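# Flip the grey finned box onto its fins

## Task

Turn the grey finned box upside down in its current spot so that it rests flat on its fins and its feet point upward.

## Robot and tools

Robot: two arms, left_arm and right_arm, each with a parallel two-finger gripper. The fingers point along the gripper's +z axis and close along its y axis. end_effector_position is the point midway between the finger pads, roughly 1 cm short of the tips. A wrist camera sits on each gripper.

Frames: the scene frame has its origin at table-top height, halfway between the nominal arm bases, with +z up, +x outward over the table and left_arm on the +y side (image left and right do not match these names). Calibrated bases: left_arm at (+0.026, +0.257, +0.013) m, quat_wxyz (+1.000, 0, 0, -0.019); right_arm at (+0.001, -0.338, +0.037) m, quat_wxyz (+1.000, 0, 0, +0.016). Each arm reports its hand pose, velocities and targets in its own base frame; fixed cameras and the table use the scene frame. Reported positions may be off by a few centimetres, more at long reach.

Command row (used by execute_actions and move): 14 plain numbers, each in [-1, 1], always all 14 even if one arm stays still. Order: left_arm dx, dy, dz, rx, ry, rz, opening, then right_arm in the same order. dx..rz are an offset, not a pose: they are measured from that arm's Hand target as it stood when the action or move began, along that arm's base axes, and the rotation (rx, ry, rz taken together as one rotation vector) turns about the Hand target's position. Scale: 1.0 equals 0.6 m or 180 degrees. A translation longer than 1.0 may be shortened along its direction. Sending the same offset twice moves the arm twice. All six pose numbers at 0 re-requests the current Hand target. Opening is absolute: +1 fully open (0.094 m), -1 closed; a 0 there is a real command, so repeat the present value to leave a gripper alone.

execute_actions(actions, cameras): actions is a list of actions; each action is a list of up to 15 rows, one per 1/30 s step; a short action repeats its last row to fill 15 steps. Every row in an action counts from the action's start pose. Images come back only when actions is [] or cameras names them. cameras: list of names, ["all"], or []; an unknown name invalidates the call.

move(target, speed, blend, opening_speed, grip_force, blocking, cameras): drives each gripper in a straight line toward its offset. target is one 14-number row or a list of up to 15 rows, all counted from the same starting Hand targets. speed: m/s, 0.002 to 4.3, default 0.25 (rotation up to twice that in rad/s); one value or one per target. blend: metres of corner rounding per waypoint, 0 means stop at each. opening_speed: per second on the -1..+1 scale, at least 0.2; use it to close gently. grip_force: newtons per pad, 10 to 50, one value or one per arm; it persists, and low values close slowly. blocking=false returns after about 0.5 s while the motion continues. A move has a 10 s cap; it does not avoid obstacles or the other arm, and fast moves overshoot and hit harder. Keep paths away from an arm's own base, which can flip its shoulder posture.

wait(seconds 0 to 10, cameras): lets time pass holding the last commands; returns early if a running move ends. stop(cameras): brakes the running move. zoom_image(camera, region): closer view of the newest image of one of cam_head_left, cam_head_right, cam_high, cam_low, cam_left_wrist, cam_right_wrist; region [x0, y0, x1, y1] in pixels from the top-left, at most 504 by 504. read_manual(section="licences") only gives licence text. finished_scene(scene): integer number of the current scene; ends it irreversibly, and the box must stay in the goal state without the robot.

Results: per arm end_effector_position (m) and end_effector_quat_wxyz in its base frame; Hand target (last commanded pose after clipping, the origin of the next offsets); Tool commands; grip_measured (opening on the command scale, reading up to ~2.5 mm wide when empty, a few mm narrow on a squeezed part); grip_effort_nm (motor effort, negative closing, not pad force, never fully returns to zero); Joint positions, joint torques (include arm weight, offsets and noise); Joint velocities, or "within noise". A move adds a "move:" line: done, off_target, moving, held or fault, plus limits=paced (pose clipped) or limits=held (steps withheld). done means at rest within 10 mm and 2 degrees; neither done nor off_target says anything about contact. Orientation commands are clipped to 40 degrees from the measured orientation per step, and grippers often rest a few cm short of the target from friction and weight; resend the missing distance if needed.

Cameras: cam_head_left, cam_head_right, cam_high, cam_low (fixed) and cam_left_wrist, cam_right_wrist (fisheye), all 672x504.

Avoid: dropping the box or letting it fall from height or off the table; fast impacts with the table or fixed stand; letting the grippers, housings or wrist cameras touch each other, or one gripper closing on the other's fingers; pressing into something the arm cannot pass, which keeps pushing and heats motors. Holding loads or stretched poses also heats motors; a MOTOR HOT line warns, and at 100 °C an OVER-TEMPERATURE FAULT drops that arm for 30 to 60 s or more. To end a push, command back past the gripper. The box may occasionally be nudged by an outside disturbance.

Each tool is called after "Call:" as name([rows], argument=value, ...), one row to a line, values as JSON.

## Session

Call:
execute_actions(actions=[])

Scene clock: 0.00 s.
left_arm: end_effector_position=(+0.1935, +0.1162, +0.2045) grip_measured=+1.000 grip_effort_nm=n/a end_effector_quat_wxyz=(+0.168, +0.348, +0.922, -0.036) | right_arm: end_effector_position=(+0.3782, +0.0839, +0.3232) grip_measured=+1.000 grip_effort_nm=n/a end_effector_quat_wxyz=(+0.361, -0.079, +0.896, +0.245)
Joint positions: left_arm=[0.802 0.841 0.799 -1.459 0.338 1.512 0.094] | right_arm=[-0.008 0.898 0.937 -0.836 -0.525 0.036 0.094]
Joint velocities: within noise
Joint torques (N m): no reading
Heat: left arm: hottest elbow 33 °C; right arm: hottest waist 32 °C.
Hand target: left_arm +0.1971, +0.1200, +0.2124; +0.172, +0.350, +0.921, -0.027 | right_arm +0.3828, +0.0838, +0.3395; +0.376, -0.083, +0.890, +0.244
Tool commands: left_gripper/opening=+1.0 right_gripper/opening=+1.0

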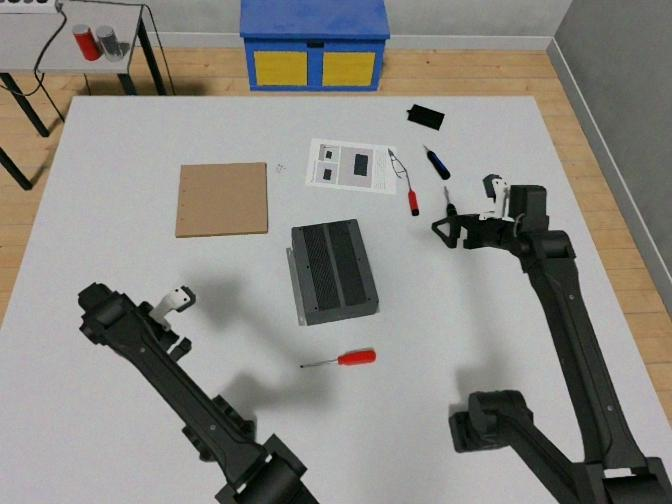

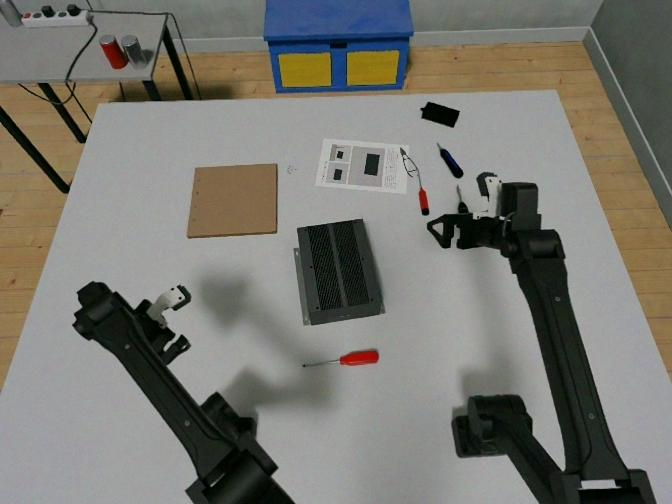

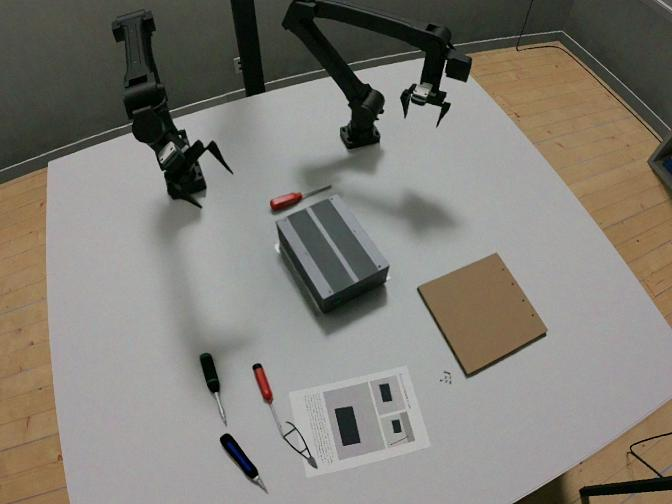

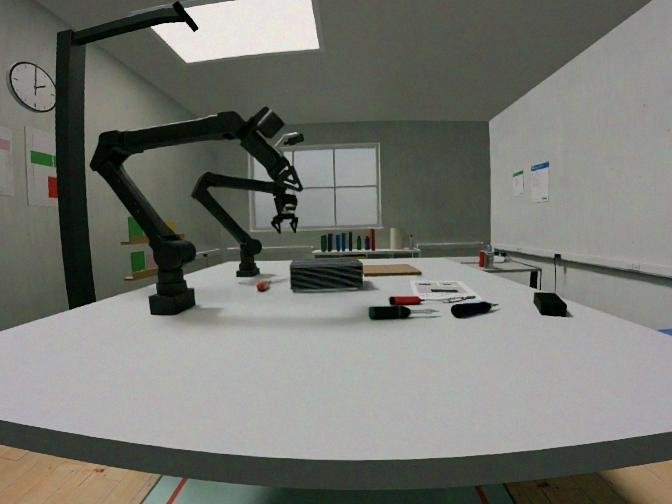

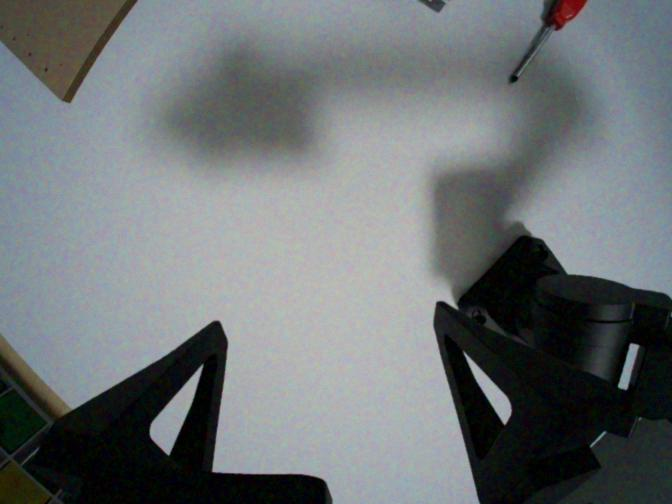

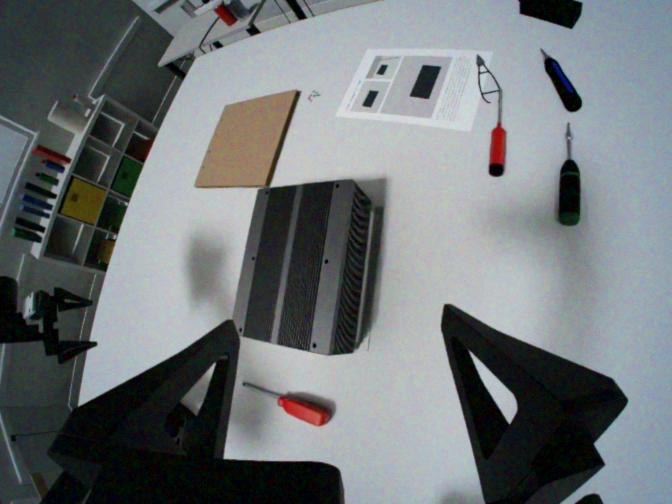

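Call:
zoom_image(camera="cam_right_wrist", region=[200, 150, 420, 370])

Call:
zoom_image(camera="cam_high", region=[240, 170, 420, 340])

Call:
zoom_image(camera="cam_low", region=[220, 220, 420, 330])

Call:
zoom_image(camera="cam_head_left", region=[260, 200, 400, 380])

Call:
zoom_image(camera="cam_head_right", region=[270, 200, 410, 380])

Scaled by 2.291 from the camera's 672x504 image, which has a finer 960x720 frame.

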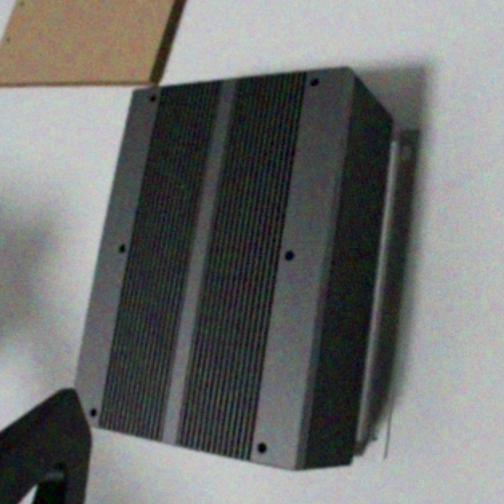

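Scaled by 2.800.

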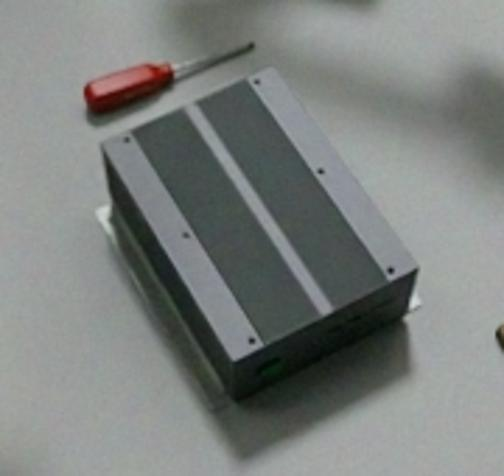

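Scaled by 2.520.

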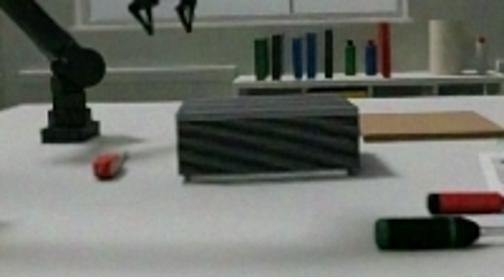

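Scaled by 2.800.

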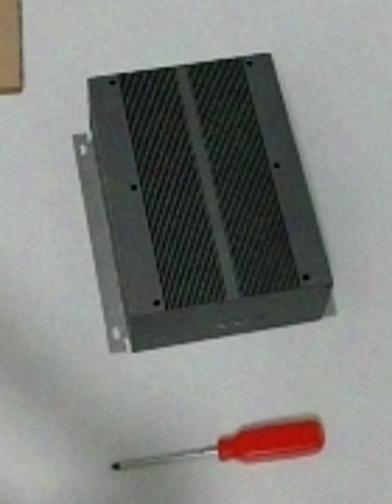

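Scaled by 2.800.

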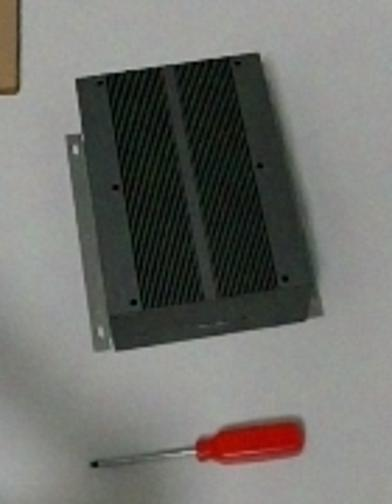

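Call:
move(target=[0.088,-0.267,-0.154,-0.327,0.139,0.306,1,0,0,0,0,0,0,1], speed=0.25, cameras=["cam_left_wrist","cam_right_wrist","cam_head_left"])

Scene clock: 81.03 s.
left_arm: end_effector_position=(+0.2500, -0.0381, +0.1195) grip_measured=+1.000 grip_effort_nm=0.02 end_effector_quat_wxyz=(+0.116, -0.233, +0.855, -0.448) | right_arm: end_effector_position=(+0.3782, +0.0839, +0.3232) grip_measured=+1.000 grip_effort_nm=-0.01 end_effector_quat_wxyz=(+0.361, -0.079, +0.896, +0.245)
Joint positions: left_arm=[0.449 0.952 0.444 -0.962 0.958 -0.136 0.094] | right_arm=[-0.008 0.898 0.937 -0.836 -0.525 0.036 0.094]
Joint torques (N m): left_arm=[-1.79 -2.49 7.3 1.28 0.51 -0.24] | right_arm=[-0.79 -3.55 10.88 1.91 -0.31 -0.06]
Heat: left arm: hottest elbow 39 °C; right arm: hottest elbow 45 °C.
Hand target: left_arm +0.2499, -0.0402, +0.1200; +0.119, -0.231, +0.857, -0.446 | right_arm +0.3828, +0.0838, +0.3395; +0.376, -0.083, +0.890, +0.244
Off the commanded pose: left_arm 0.002 m, 1 deg | right_arm 0.017 m, 2 deg.
move: off_target (right_arm)
Images, in order (width x height): cam_head_left 672x504, cam_left_wrist 672x504, cam_right_wrist 672x504.

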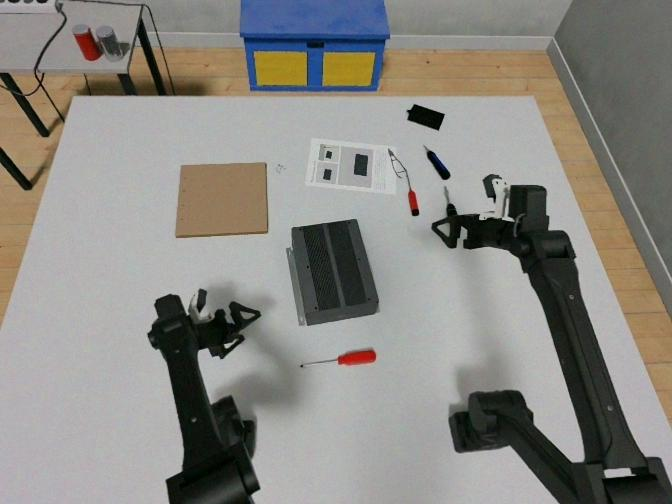

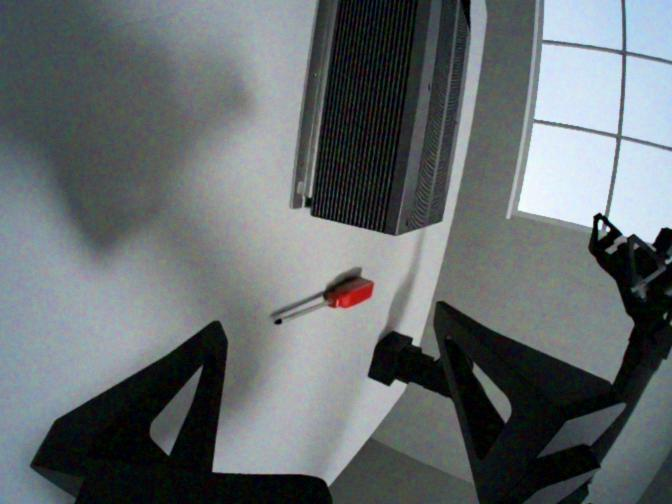

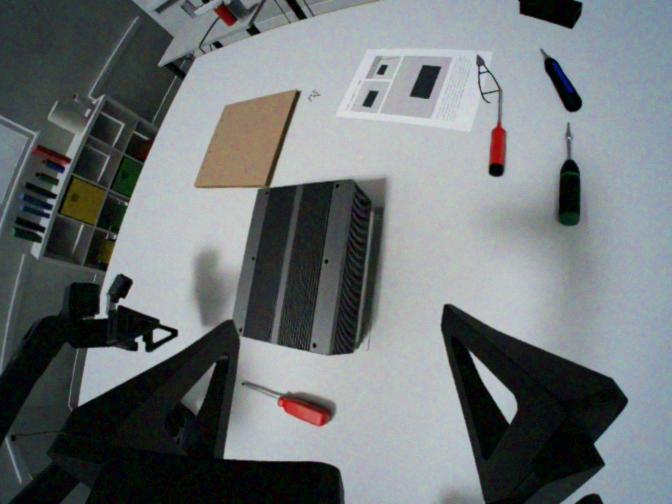

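Call:
zoom_image(camera="cam_left_wrist", region=[260, 60, 480, 280])

Call:
zoom_image(camera="cam_left_wrist", region=[270, 150, 370, 250])

Scaled by 2.291 from the camera's 672x504 image, which has a finer 960x720 frame.

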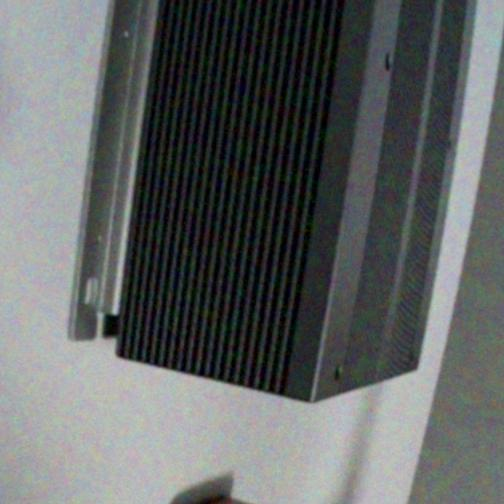

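Scaled by 5.040 from the camera's 672x504 image, which has a finer 960x720 frame.

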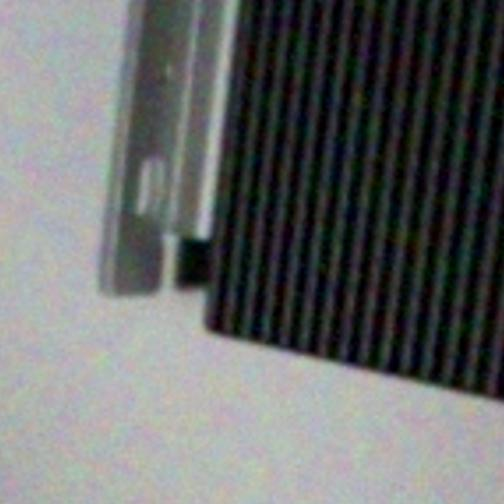

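Call:
move(target=[-0.005,-0.117,-0.097,-0.120,-0.069,0,-0.6,0,0,0,0,0,0,1], speed=0.25, cameras=["cam_left_wrist"])

Call:
zoom_image(camera="cam_left_wrist", region=[200, 0, 452, 252])

Scene clock: 111.43 s.
left_arm: end_effector_position=(+0.2496, -0.1074, +0.0646) grip_measured=-0.597 grip_effort_nm=-0.12 end_effector_quat_wxyz=(+0.173, -0.195, +0.742, -0.618) | right_arm: end_effector_position=(+0.3782, +0.0839, +0.3232) grip_measured=+1.000 grip_effort_nm=-0.01 end_effector_quat_wxyz=(+0.361, -0.079, +0.896, +0.245)
Joint positions: left_arm=[0.246 1.477 0.042 0.865 1.238 -1.009 0.019] | right_arm=[-0.008 0.898 0.937 -0.836 -0.525 0.036 0.094]
Joint torques (N m): left_arm=[-1.61 -1.44 2.11 2.48 0.3 -0.22] | right_arm=[-0.67 -3.31 10.88 1.83 -0.31 -0.09]
Heat: left arm: hottest elbow 40 °C; right arm: hottest elbow 46 °C.
Hand target: left_arm +0.2468, -0.1104, +0.0618; +0.165, -0.199, +0.740, -0.620 | right_arm +0.3828, +0.0838, +0.3395; +0.376, -0.083, +0.890, +0.244
Off the commanded pose: left_arm 0.005 m, 1 deg | right_arm 0.017 m, 2 deg.
move: off_target (right_arm)
Images, in order (width x height): cam_left_wrist 672x504.

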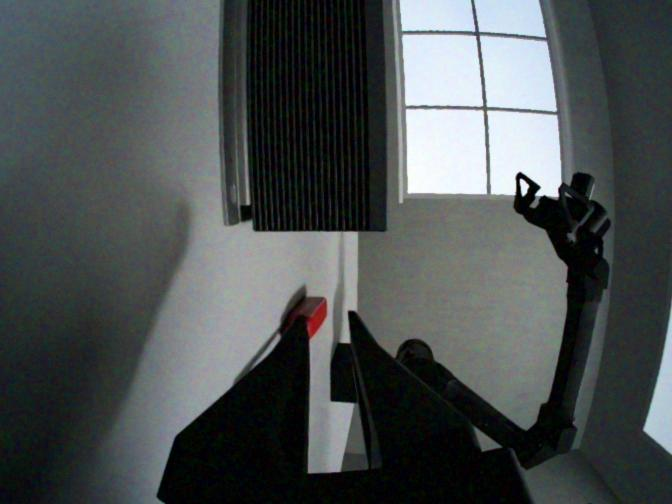

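Scaled by 2.000 from the camera's 672x504 image, which has a finer 960x720 frame.

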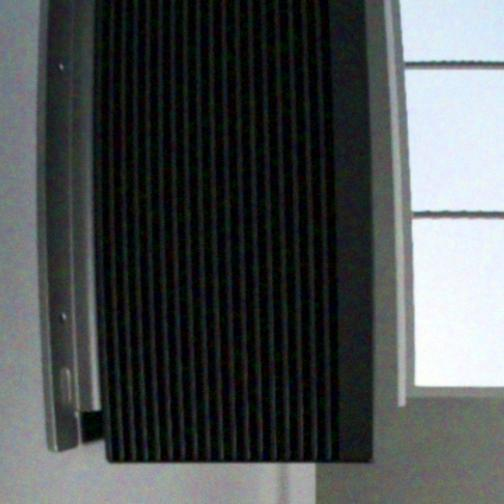

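Call:
zoom_image(camera="cam_left_wrist", region=[210, 170, 270, 240])

Call:
zoom_image(camera="cam_left_wrist", region=[210, 0, 270, 70])

Scaled by 7.200 from the camera's 672x504 image, which has a finer 960x720 frame.

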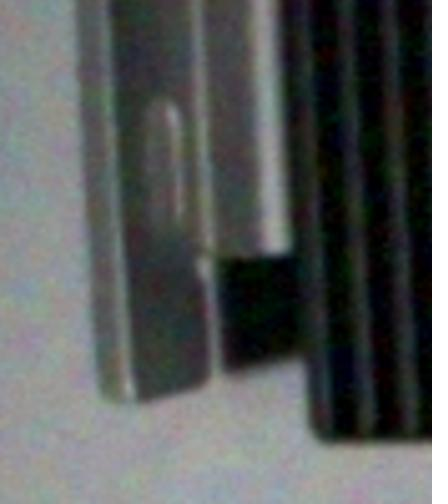

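Scaled by 7.200 from the camera's 672x504 image, which has a finer 960x720 frame.

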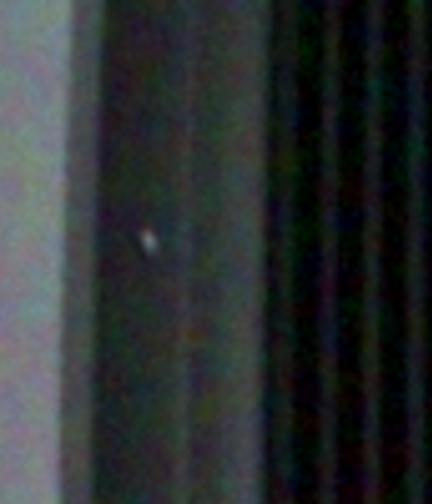

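Call:
move(target=[-0.055,-0.15,0.23,0.4605,-0.2108,-0.4928,0.3,0,0,0,0,0,0,1], speed=0.2, cameras=["cam_left_wrist","cam_head_left"])

Scene clock: 301.23 s.
left_arm: end_effector_position=(+0.2058, -0.1901, +0.1878) grip_measured=+0.297 grip_effort_nm=0.16 end_effector_quat_wxyz=(-0.008, +0.627, +0.779, -0.001) | right_arm: end_effector_position=(+0.3782, +0.0839, +0.3232) grip_measured=+1.000 grip_effort_nm=-0.01 end_effector_quat_wxyz=(+0.361, -0.079, +0.896, +0.245)
Joint positions: left_arm=[-0.742 1.091 0.928 -1.423 0.004 0.614 0.061] | right_arm=[-0.008 0.898 0.937 -0.836 -0.525 0.036 0.094]
Joint torques (N m): left_arm=[-1.55 -2.96 11.93 0.34 0.01 -0.06] | right_arm=[-0.79 -3.25 10.77 1.99 -0.3 -0.06]
Heat: left arm: hottest elbow 34 °C; right arm: hottest elbow 49 °C.
Hand target: left_arm +0.2139, -0.2004, +0.1997; +0.000, +0.636, +0.772, +0.000 | right_arm +0.3828, +0.0838, +0.3395; +0.376, -0.083, +0.890, +0.244
Off the commanded pose: left_arm 0.018 m, 2 deg | right_arm 0.017 m, 2 deg.
move: off_target (left_arm, right_arm)
Images, in order (width x height): cam_head_left 672x504, cam_left_wrist 672x504.

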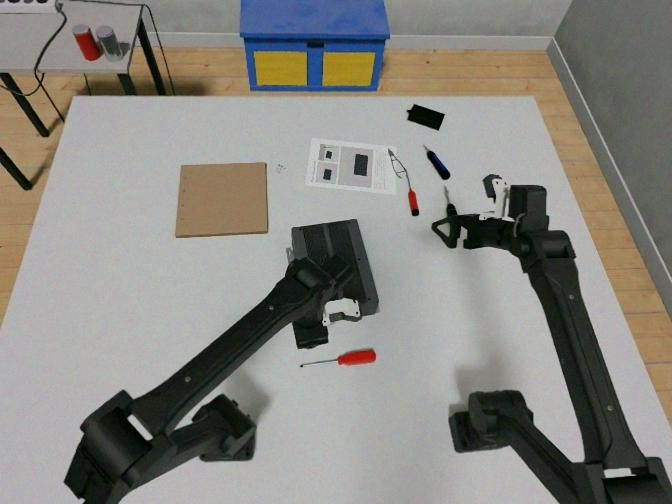

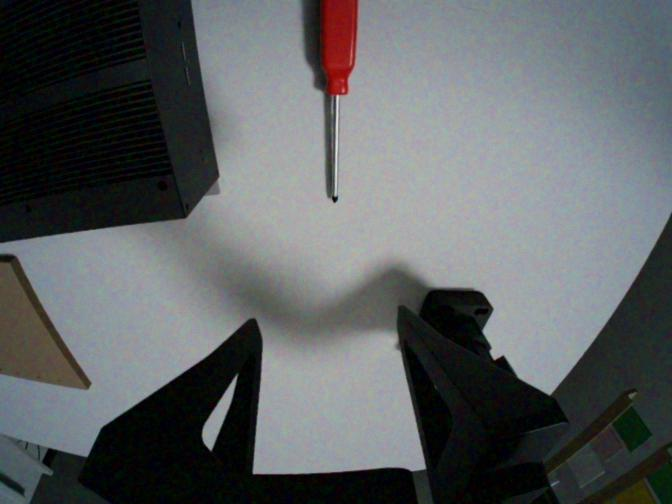

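Call:
move(target=[0,-0.167,-0.15,0,0,0,0.3,0,0,0,0,0,0,1], speed=0.2, cameras=["cam_left_wrist"])

Scene clock: 327.23 s.
left_arm: end_effector_position=(+0.2053, -0.2849, +0.1035) grip_measured=+0.297 grip_effort_nm=0.16 end_effector_quat_wxyz=(-0.014, +0.638, +0.770, +0.002) | right_arm: end_effector_position=(+0.3782, +0.0839, +0.3232) grip_measured=+1.000 grip_effort_nm=-0.01 end_effector_quat_wxyz=(+0.361, -0.079, +0.896, +0.245)
Joint positions: left_arm=[-0.943 1.371 0.928 -1.156 0.004 0.441 0.061] | right_arm=[-0.008 0.898 0.937 -0.836 -0.525 0.036 0.094]
Joint torques (N m): left_arm=[-1.32 -6.77 10.65 0.96 0.02 -0.31] | right_arm=[-0.85 -3.02 10.78 1.94 -0.29 -0.13]
Heat: left arm: hottest elbow 38 °C; right arm: hottest elbow 50 °C.
Hand target: left_arm +0.2139, -0.3006, +0.1098; +0.000, +0.636, +0.772, +0.000 | right_arm +0.3828, +0.0838, +0.3395; +0.376, -0.083, +0.890, +0.244
Off the commanded pose: left_arm 0.019 m, 2 deg | right_arm 0.017 m, 2 deg.
move: off_target (left_arm, right_arm)
Images, in order (width x height): cam_left_wrist 672x504.

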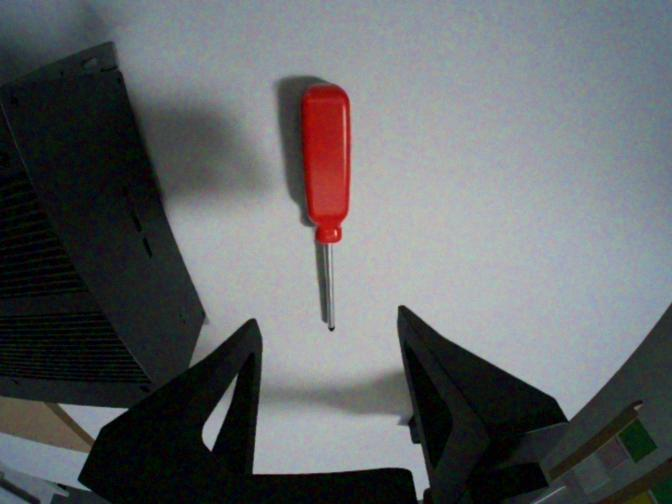

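Call:
move([
  [0.01,-0.08,-0.08,0,0,0,0.1,0,0,0,0,0,0,1],
  [0.01,-0.08,-0.163,0,0,0,0.1,0,0,0,0,0,0,1],
], speed=0.12, blend=[0.02,0], cameras=["cam_left_wrist","cam_head_right"])

Scene clock: 343.83 s.
left_arm: end_effector_position=(+0.2217, -0.3457, +0.0249) grip_measured=+0.103 grip_effort_nm=-0.11 end_effector_quat_wxyz=(+0.005, +0.638, +0.770, -0.004) | right_arm: end_effector_position=(+0.3782, +0.0839, +0.3232) grip_measured=+1.000 grip_effort_nm=-0.01 end_effector_quat_wxyz=(+0.361, -0.079, +0.896, +0.245)
Joint positions: left_arm=[-0.997 1.611 0.955 -0.901 0.005 0.385 0.052] | right_arm=[-0.008 0.898 0.937 -0.836 -0.525 0.036 0.094]
Joint torques (N m): left_arm=[-1.61 -8.41 6.76 1.5 -0.05 -0.32] | right_arm=[-1.08 -3.49 10.7 1.8 -0.32 -0.04]
Heat: left arm: hottest elbow 39 °C; right arm: hottest elbow 50 °C.
Hand target: left_arm +0.2198, -0.3486, +0.0120; +0.000, +0.636, +0.772, +0.000 | right_arm +0.3828, +0.0838, +0.3395; +0.376, -0.083, +0.890, +0.244
Off the commanded pose: left_arm 0.013 m, 1 deg | right_arm 0.017 m, 2 deg.
move: off_target (left_arm, right_arm)
Images, in order (width x height): cam_head_right 672x504, cam_left_wrist 672x504.

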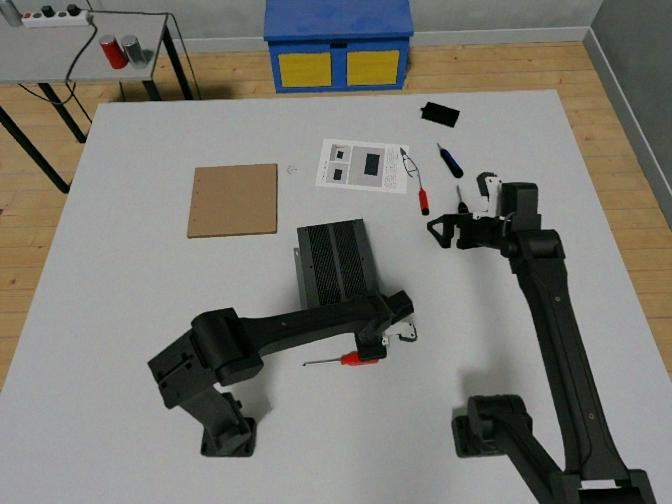

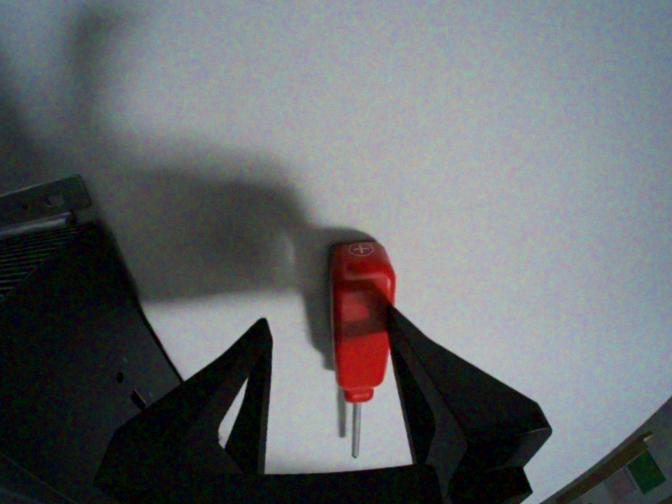

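Call:
move([
  [0,0,0.055,0,0,0,0.3,0,0,0,0,0,0,1],
  [-0.027,0.005,0.055,0,0,0,0.3,0,0,0,0,0,0,1],
  [-0.027,0.005,-0.005,0,0,0,0.3,0,0,0,0,0,0,1],
], speed=0.1, cameras=["cam_left_wrist"])

Scene clock: 355.60 s.
left_arm: end_effector_position=(+0.2064, -0.3454, +0.0189) grip_measured=+0.297 grip_effort_nm=0.16 end_effector_quat_wxyz=(+0.007, +0.638, +0.770, -0.004) | right_arm: end_effector_position=(+0.3782, +0.0839, +0.3232) grip_measured=+1.000 grip_effort_nm=-0.01 end_effector_quat_wxyz=(+0.361, -0.079, +0.896, +0.245)
Joint positions: left_arm=[-1.03 1.601 0.921 -0.875 0.004 0.355 0.061] | right_arm=[-0.008 0.898 0.937 -0.836 -0.525 0.036 0.094]
Joint torques (N m): left_arm=[-1.44 -8.7 6.49 1.07 -0.01 -0.33] | right_arm=[-1.03 -2.9 10.99 1.94 -0.29 -0.07]
Heat: left arm: hottest elbow 39 °C; right arm: hottest elbow 50 °C.
Hand target: left_arm +0.2037, -0.3457, +0.0090; +0.000, +0.636, +0.772, +0.000 | right_arm +0.3828, +0.0838, +0.3395; +0.376, -0.083, +0.890, +0.244
Off the commanded pose: left_arm 0.010 m, 1 deg | right_arm 0.017 m, 2 deg.
move: off_target (right_arm)
Images, in order (width x height): cam_left_wrist 672x504.

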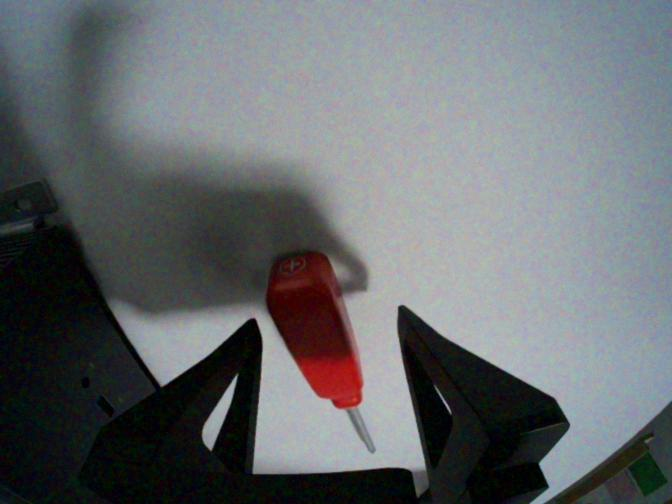

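Call:
move(target=[0,0,0,0,0,0.111,0.3,0,0,0,0,0,0,1], speed=0.15, cameras=["cam_left_wrist"])

Call:
move(target=[0,0,0,0,0,0,-0.7,0,0,0,0,0,0,1], speed=0.15, grip_force=20, opening_speed=0.5, cameras=["cam_left_wrist"])

Scene clock: 368.40 s.
left_arm: end_effector_position=(+0.2064, -0.3453, +0.0189) grip_measured=+0.297 grip_effort_nm=0.16 end_effector_quat_wxyz=(+0.006, +0.495, +0.869, -0.005) | right_arm: end_effector_position=(+0.3782, +0.0839, +0.3232) grip_measured=+1.000 grip_effort_nm=-0.01 end_effector_quat_wxyz=(+0.361, -0.079, +0.896, +0.245)
Joint positions: left_arm=[-1.03 1.601 0.921 -0.875 0.003 0.006 0.061] | right_arm=[-0.008 0.898 0.937 -0.836 -0.525 0.036 0.094]
Joint torques (N m): left_arm=[-1.44 -8.7 6.52 1.13 -0.06 -0.34] | right_arm=[-1.14 -4.01 10.85 2.07 -0.27 -0.06]
Heat: left arm: hottest elbow 39 °C; right arm: hottest elbow 50 °C.
Hand target: left_arm +0.2037, -0.3456, +0.0090; +0.000, +0.492, +0.870, +0.000 | right_arm +0.3828, +0.0838, +0.3395; +0.376, -0.083, +0.890, +0.244
Off the commanded pose: left_arm 0.010 m, 1 deg | right_arm 0.017 m, 2 deg.
move: off_target (right_arm)
Images, in order (width x height): cam_left_wrist 672x504.

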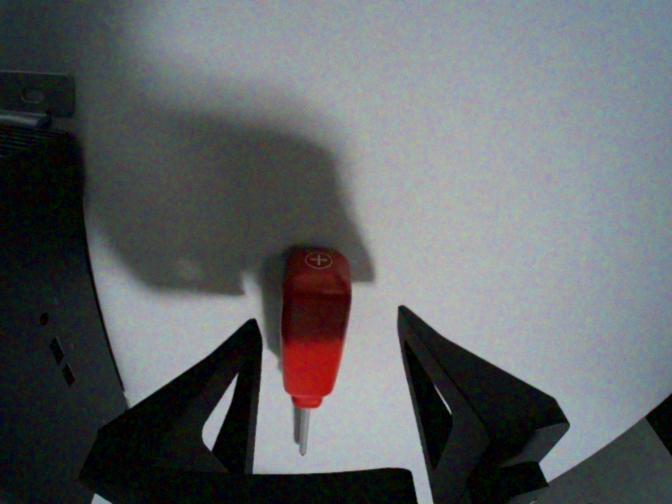

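Scene clock: 371.57 s.
left_arm: end_effector_position=(+0.2066, -0.3452, +0.0189) grip_measured=-0.369 grip_effort_nm=-0.42 end_effector_quat_wxyz=(+0.007, +0.495, +0.869, -0.005) | right_arm: end_effector_position=(+0.3782, +0.0839, +0.3232) grip_measured=+1.000 grip_effort_nm=-0.01 end_effector_quat_wxyz=(+0.361, -0.079, +0.896, +0.245)
Joint positions: left_arm=[-1.03 1.601 0.921 -0.875 0.002 0.006 0.03] | right_arm=[-0.008 0.898 0.937 -0.836 -0.525 0.036 0.094]
Joint torques (N m): left_arm=[-1.38 -8.64 6.53 1.09 -0.01 -0.33] | right_arm=[-0.56 -3.25 10.89 1.89 -0.29 -0.07]
Heat: left arm: hottest elbow 39 °C; right arm: hottest elbow 50 °C.
Hand target: left_arm +0.2037, -0.3456, +0.0090; +0.000, +0.492, +0.870, +0.000 | right_arm +0.3828, +0.0838, +0.3395; +0.376, -0.083, +0.890, +0.244
Off the commanded pose: left_arm 0.010 m, 1 deg | right_arm 0.017 m, 2 deg.
grip_force (N): 20, 20
move: off_target (right_arm)
Images, in order (width x height): cam_left_wrist 672x504.

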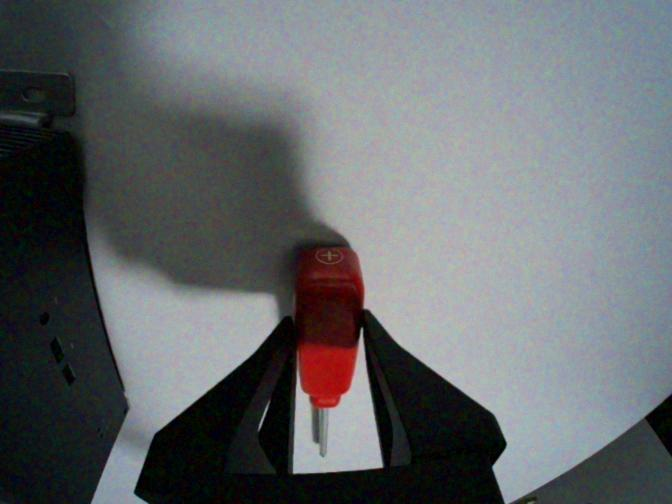

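Call:
move([
  [0,0,0.133,0,0,0,-0.7,0,0,0,0,0,0,1],
  [0.06,0.41,0.268,0,0,0.2,-0.7,0,0,0,0,0,0,1],
  [0.094,0.861,0.185,0,0,0.4,-0.7,0,0,0,0,0,0,1],
  [0.094,0.861,0.05,0,0,0.4,-0.7,0,0,0,0,0,0,1],
], speed=0.2, blend=[0.03,0.05,0.03,0], cameras=["cam_left_wrist","cam_head_right"])

Scene clock: 394.33 s.
left_arm: end_effector_position=(+0.2589, +0.1678, +0.0433) grip_measured=-0.392 grip_effort_nm=-0.45 end_effector_quat_wxyz=(+0.001, -0.116, +0.993, +0.002) | right_arm: end_effector_position=(+0.3782, +0.0839, +0.3232) grip_measured=+1.000 grip_effort_nm=-0.01 end_effector_quat_wxyz=(+0.361, -0.079, +0.896, +0.245)
Joint positions: left_arm=[0.575 1.331 0.707 -0.943 -0.003 0.343 0.029] | right_arm=[-0.008 0.898 0.937 -0.836 -0.525 0.036 0.094]
Joint torques (N m): left_arm=[-0.15 -5.07 7.17 1.1 0.22 -0.05] | right_arm=[-1.26 -3.66 10.86 1.77 -0.27 -0.08]
Heat: left arm: hottest elbow 39 °C; right arm: hottest elbow 50 °C.
Hand target: left_arm +0.2601, +0.1710, +0.0390; +0.000, -0.113, +0.994, +0.000 | right_arm +0.3828, +0.0838, +0.3395; +0.376, -0.083, +0.890, +0.244
Off the commanded pose: left_arm 0.005 m, 0 deg | right_arm 0.017 m, 2 deg.
grip_force (N): 20, 20
move: off_target (right_arm)
Images, in order (width x height): cam_head_right 672x504, cam_left_wrist 672x504.

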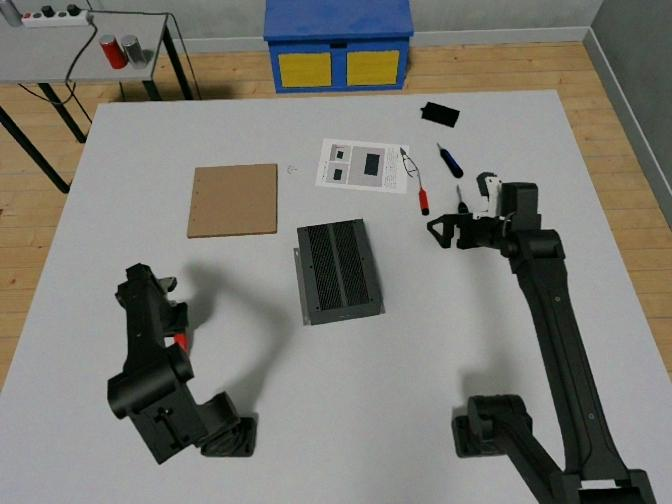

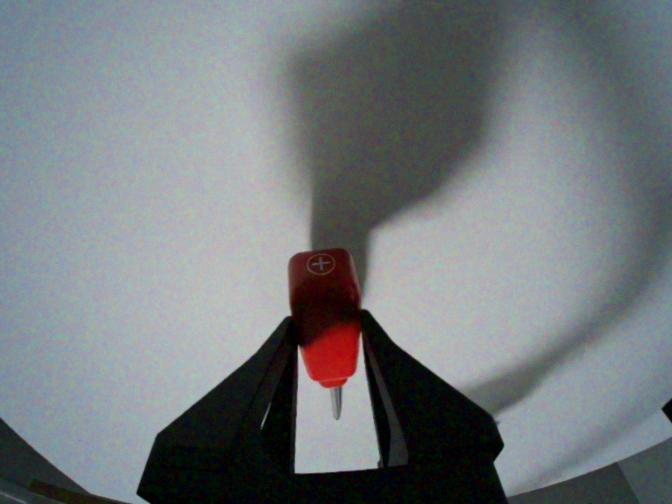

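Lower ~22 mm, release gently, lift.

Call:
move(target=[0,0,-0.042,0,0,0,-0.7,0,0,0,0,0,0,1], speed=0.05)

Call:
move(target=[0,0,0,0,0,0,0.1,0,0,0,0,0,0,1], speed=0.05, opening_speed=0.5)

Call:
move(target=[0,0.05,0.25,0,0,0,0.1,0,0,0,0,0,0,1], speed=0.15, grip_force=50, cameras=["cam_left_wrist"])

Scene clock: 400.67 s.
left_arm: end_effector_position=(+0.2611, +0.1693, +0.0211) grip_measured=-0.394 grip_effort_nm=-0.45 end_effector_quat_wxyz=(+0.004, -0.115, +0.993, +0.003) | right_arm: end_effector_position=(+0.3782, +0.0839, +0.3232) grip_measured=+1.000 grip_effort_nm=-0.01 end_effector_quat_wxyz=(+0.361, -0.079, +0.896, +0.245)
Joint positions: left_arm=[0.575 1.38 0.68 -0.861 -0.003 0.344 0.028] | right_arm=[-0.008 0.898 0.937 -0.836 -0.525 0.036 0.094]
Joint torques (N m): left_arm=[-0.15 -5.13 6.37 1.18 0.22 -0.06] | right_arm=[-0.5 -2.67 10.8 1.98 -0.35 -0.07]
Heat: left arm: hottest elbow 39 °C; right arm: hottest elbow 50 °C.
Hand target: left_arm +0.2601, +0.1709, +0.0138; +0.000, -0.113, +0.994, +0.000 | right_arm +0.3828, +0.0838, +0.3395; +0.376, -0.083, +0.890, +0.244
Off the commanded pose: left_arm 0.008 m, 1 deg | right_arm 0.017 m, 2 deg.
grip_force (N): 20, 20
move: off_target (right_arm)

Scene clock: 402.60 s.
left_arm: end_effector_position=(+0.2623, +0.1700, +0.0211) grip_measured=+0.096 grip_effort_nm=0.16 end_effector_quat_wxyz=(+0.006, -0.115, +0.993, +0.004) | right_arm: end_effector_position=(+0.3782, +0.0839, +0.3232) grip_measured=+1.000 grip_effort_nm=-0.01 end_effector_quat_wxyz=(+0.361, -0.079, +0.896, +0.245)
Joint positions: left_arm=[0.575 1.38 0.68 -0.856 -0.003 0.344 0.052] | right_arm=[-0.008 0.898 0.937 -0.836 -0.525 0.036 0.094]
Joint torques (N m): left_arm=[-0.09 -5.01 6.37 1.1 0.21 -0.06] | right_arm=[-1.32 -3.66 10.71 2.1 -0.29 -0.09]
Heat: left arm: hottest elbow 39 °C; right arm: hottest elbow 50 °C.
Hand target: left_arm +0.2601, +0.1709, +0.0138; +0.001, -0.113, +0.994, +0.000 | right_arm +0.3828, +0.0838, +0.3395; +0.376, -0.083, +0.890, +0.244
Off the commanded pose: left_arm 0.008 m, 1 deg | right_arm 0.017 m, 2 deg.
grip_force (N): 20, 20
move: off_target (right_arm)

Scene clock: 404.30 s.
left_arm: end_effector_position=(+0.2519, +0.1911, +0.1465) grip_measured=+0.097 grip_effort_nm=0.16 end_effector_quat_wxyz=(-0.017, -0.115, +0.993, -0.009) | right_arm: end_effector_position=(+0.3782, +0.0839, +0.3232) grip_measured=+1.000 grip_effort_nm=-0.01 end_effector_quat_wxyz=(+0.361, -0.079, +0.896, +0.245)
Joint positions: left_arm=[0.649 1.237 0.928 -1.3 -0.003 0.419 0.052] | right_arm=[-0.008 0.898 0.937 -0.836 -0.525 0.036 0.094]
Joint torques (N m): left_arm=[0.03 -7 11.3 0.35 0.19 -0.05] | right_arm=[-0.44 -2.96 10.85 1.89 -0.31 -0.05]
Heat: left arm: hottest elbow 39 °C; right arm: hottest elbow 50 °C.
Hand target: left_arm +0.2601, +0.2011, +0.1638; +0.001, -0.113, +0.994, +0.000 | right_arm +0.3828, +0.0838, +0.3395; +0.376, -0.083, +0.890, +0.244
Off the commanded pose: left_arm 0.022 m, 2 deg | right_arm 0.017 m, 2 deg.
move: off_target (left_arm, right_arm)
Images, in order (width x height): cam_left_wrist 672x504.

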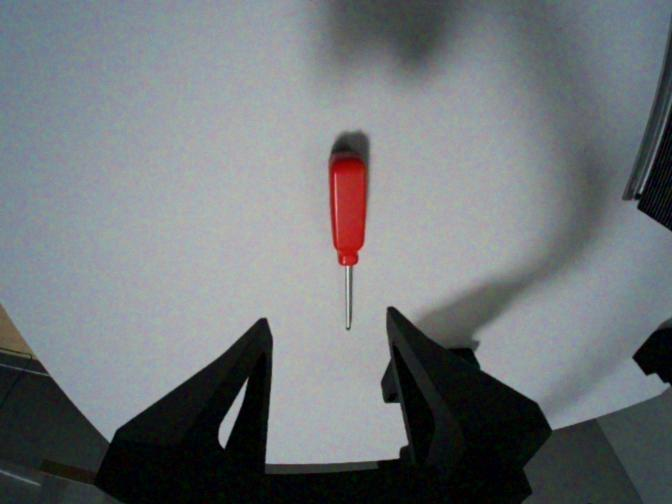

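Call:
move(target=[0,0,0,0,0,0,0.1,-0.257,0.345,-0.416,-0.497,-0.2896,0.1675,1], speed=0.2, cameras=["cam_right_wrist","cam_head_right","cam_left_wrist"])

Scene clock: 429.57 s.
left_arm: end_effector_position=(+0.2518, +0.1910, +0.1465) grip_measured=+0.097 grip_effort_nm=0.16 end_effector_quat_wxyz=(-0.017, -0.115, +0.993, -0.009) | right_arm: end_effector_position=(+0.2318, +0.2874, +0.0909) grip_measured=+1.000 grip_effort_nm=-0.01 end_effector_quat_wxyz=(-0.456, +0.594, -0.528, +0.401)
Joint positions: left_arm=[0.649 1.237 0.928 -1.3 -0.003 0.419 0.052] | right_arm=[1.333 1.412 0.353 0.401 1.126 -0.956 0.094]
Joint torques (N m): left_arm=[0.09 -7.06 11.3 0.17 0.19 -0.05] | right_arm=[0.73 -4.6 4.68 2.39 0.45 -0.03]
Heat: left arm: hottest elbow 41 °C; right arm: hottest elbow 49 °C.
Hand target: left_arm +0.2601, +0.2010, +0.1638; +0.000, -0.113, +0.994, +0.000 | right_arm +0.2285, +0.2910, +0.0899; -0.459, +0.597, -0.522, +0.400
Off the commanded pose: left_arm 0.022 m, 2 deg | right_arm 0.005 m, 1 deg.
move: off_target (left_arm)
Images, in order (width x height): cam_head_right 672x504, cam_left_wrist 672x504, cam_right_wrist 672x504.

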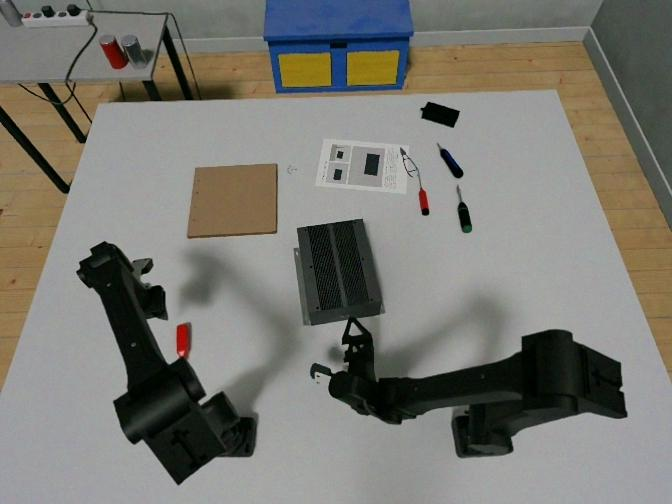

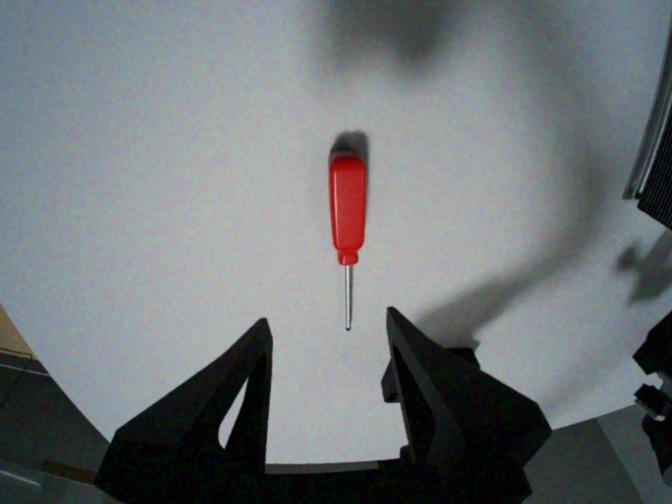

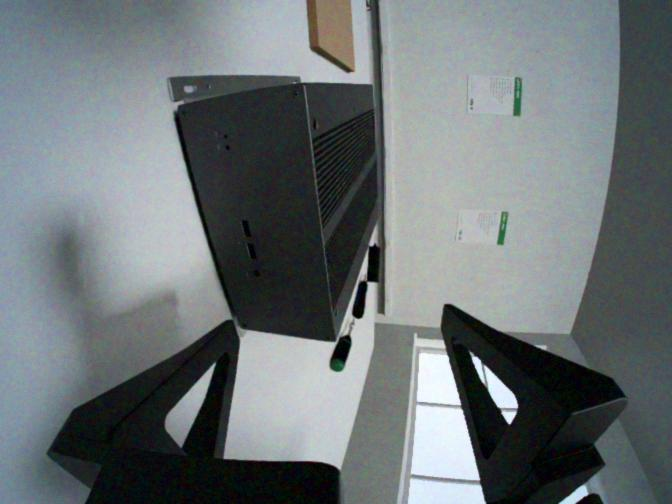

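Call:
zoom_image(camera="cam_right_wrist", region=[150, 60, 420, 360])

Call:
zoom_image(camera="cam_right_wrist", region=[155, 60, 245, 160])

Call:
zoom_image(camera="cam_right_wrist", region=[190, 230, 350, 360])

Scaled by 1.680 from the camera's 672x504 image, which has a finer 960x720 frame.

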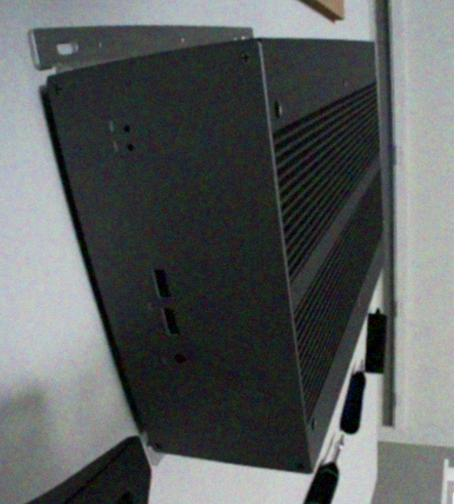

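Scaled by 5.040 from the camera's 672x504 image, which has a finer 960x720 frame.

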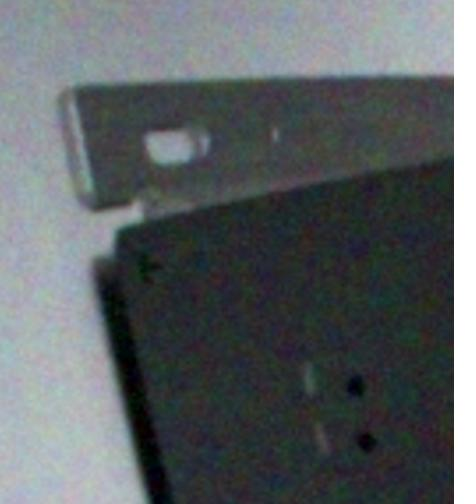

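Scaled by 3.150 from the camera's 672x504 image, which has a finer 960x720 frame.

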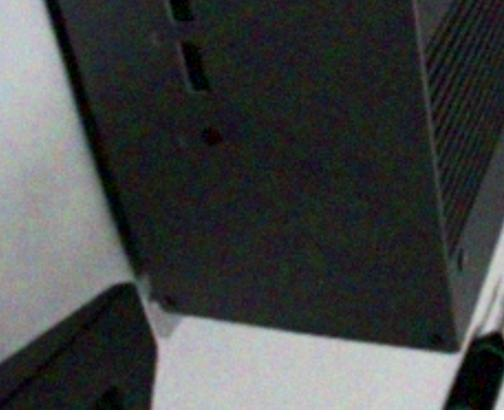

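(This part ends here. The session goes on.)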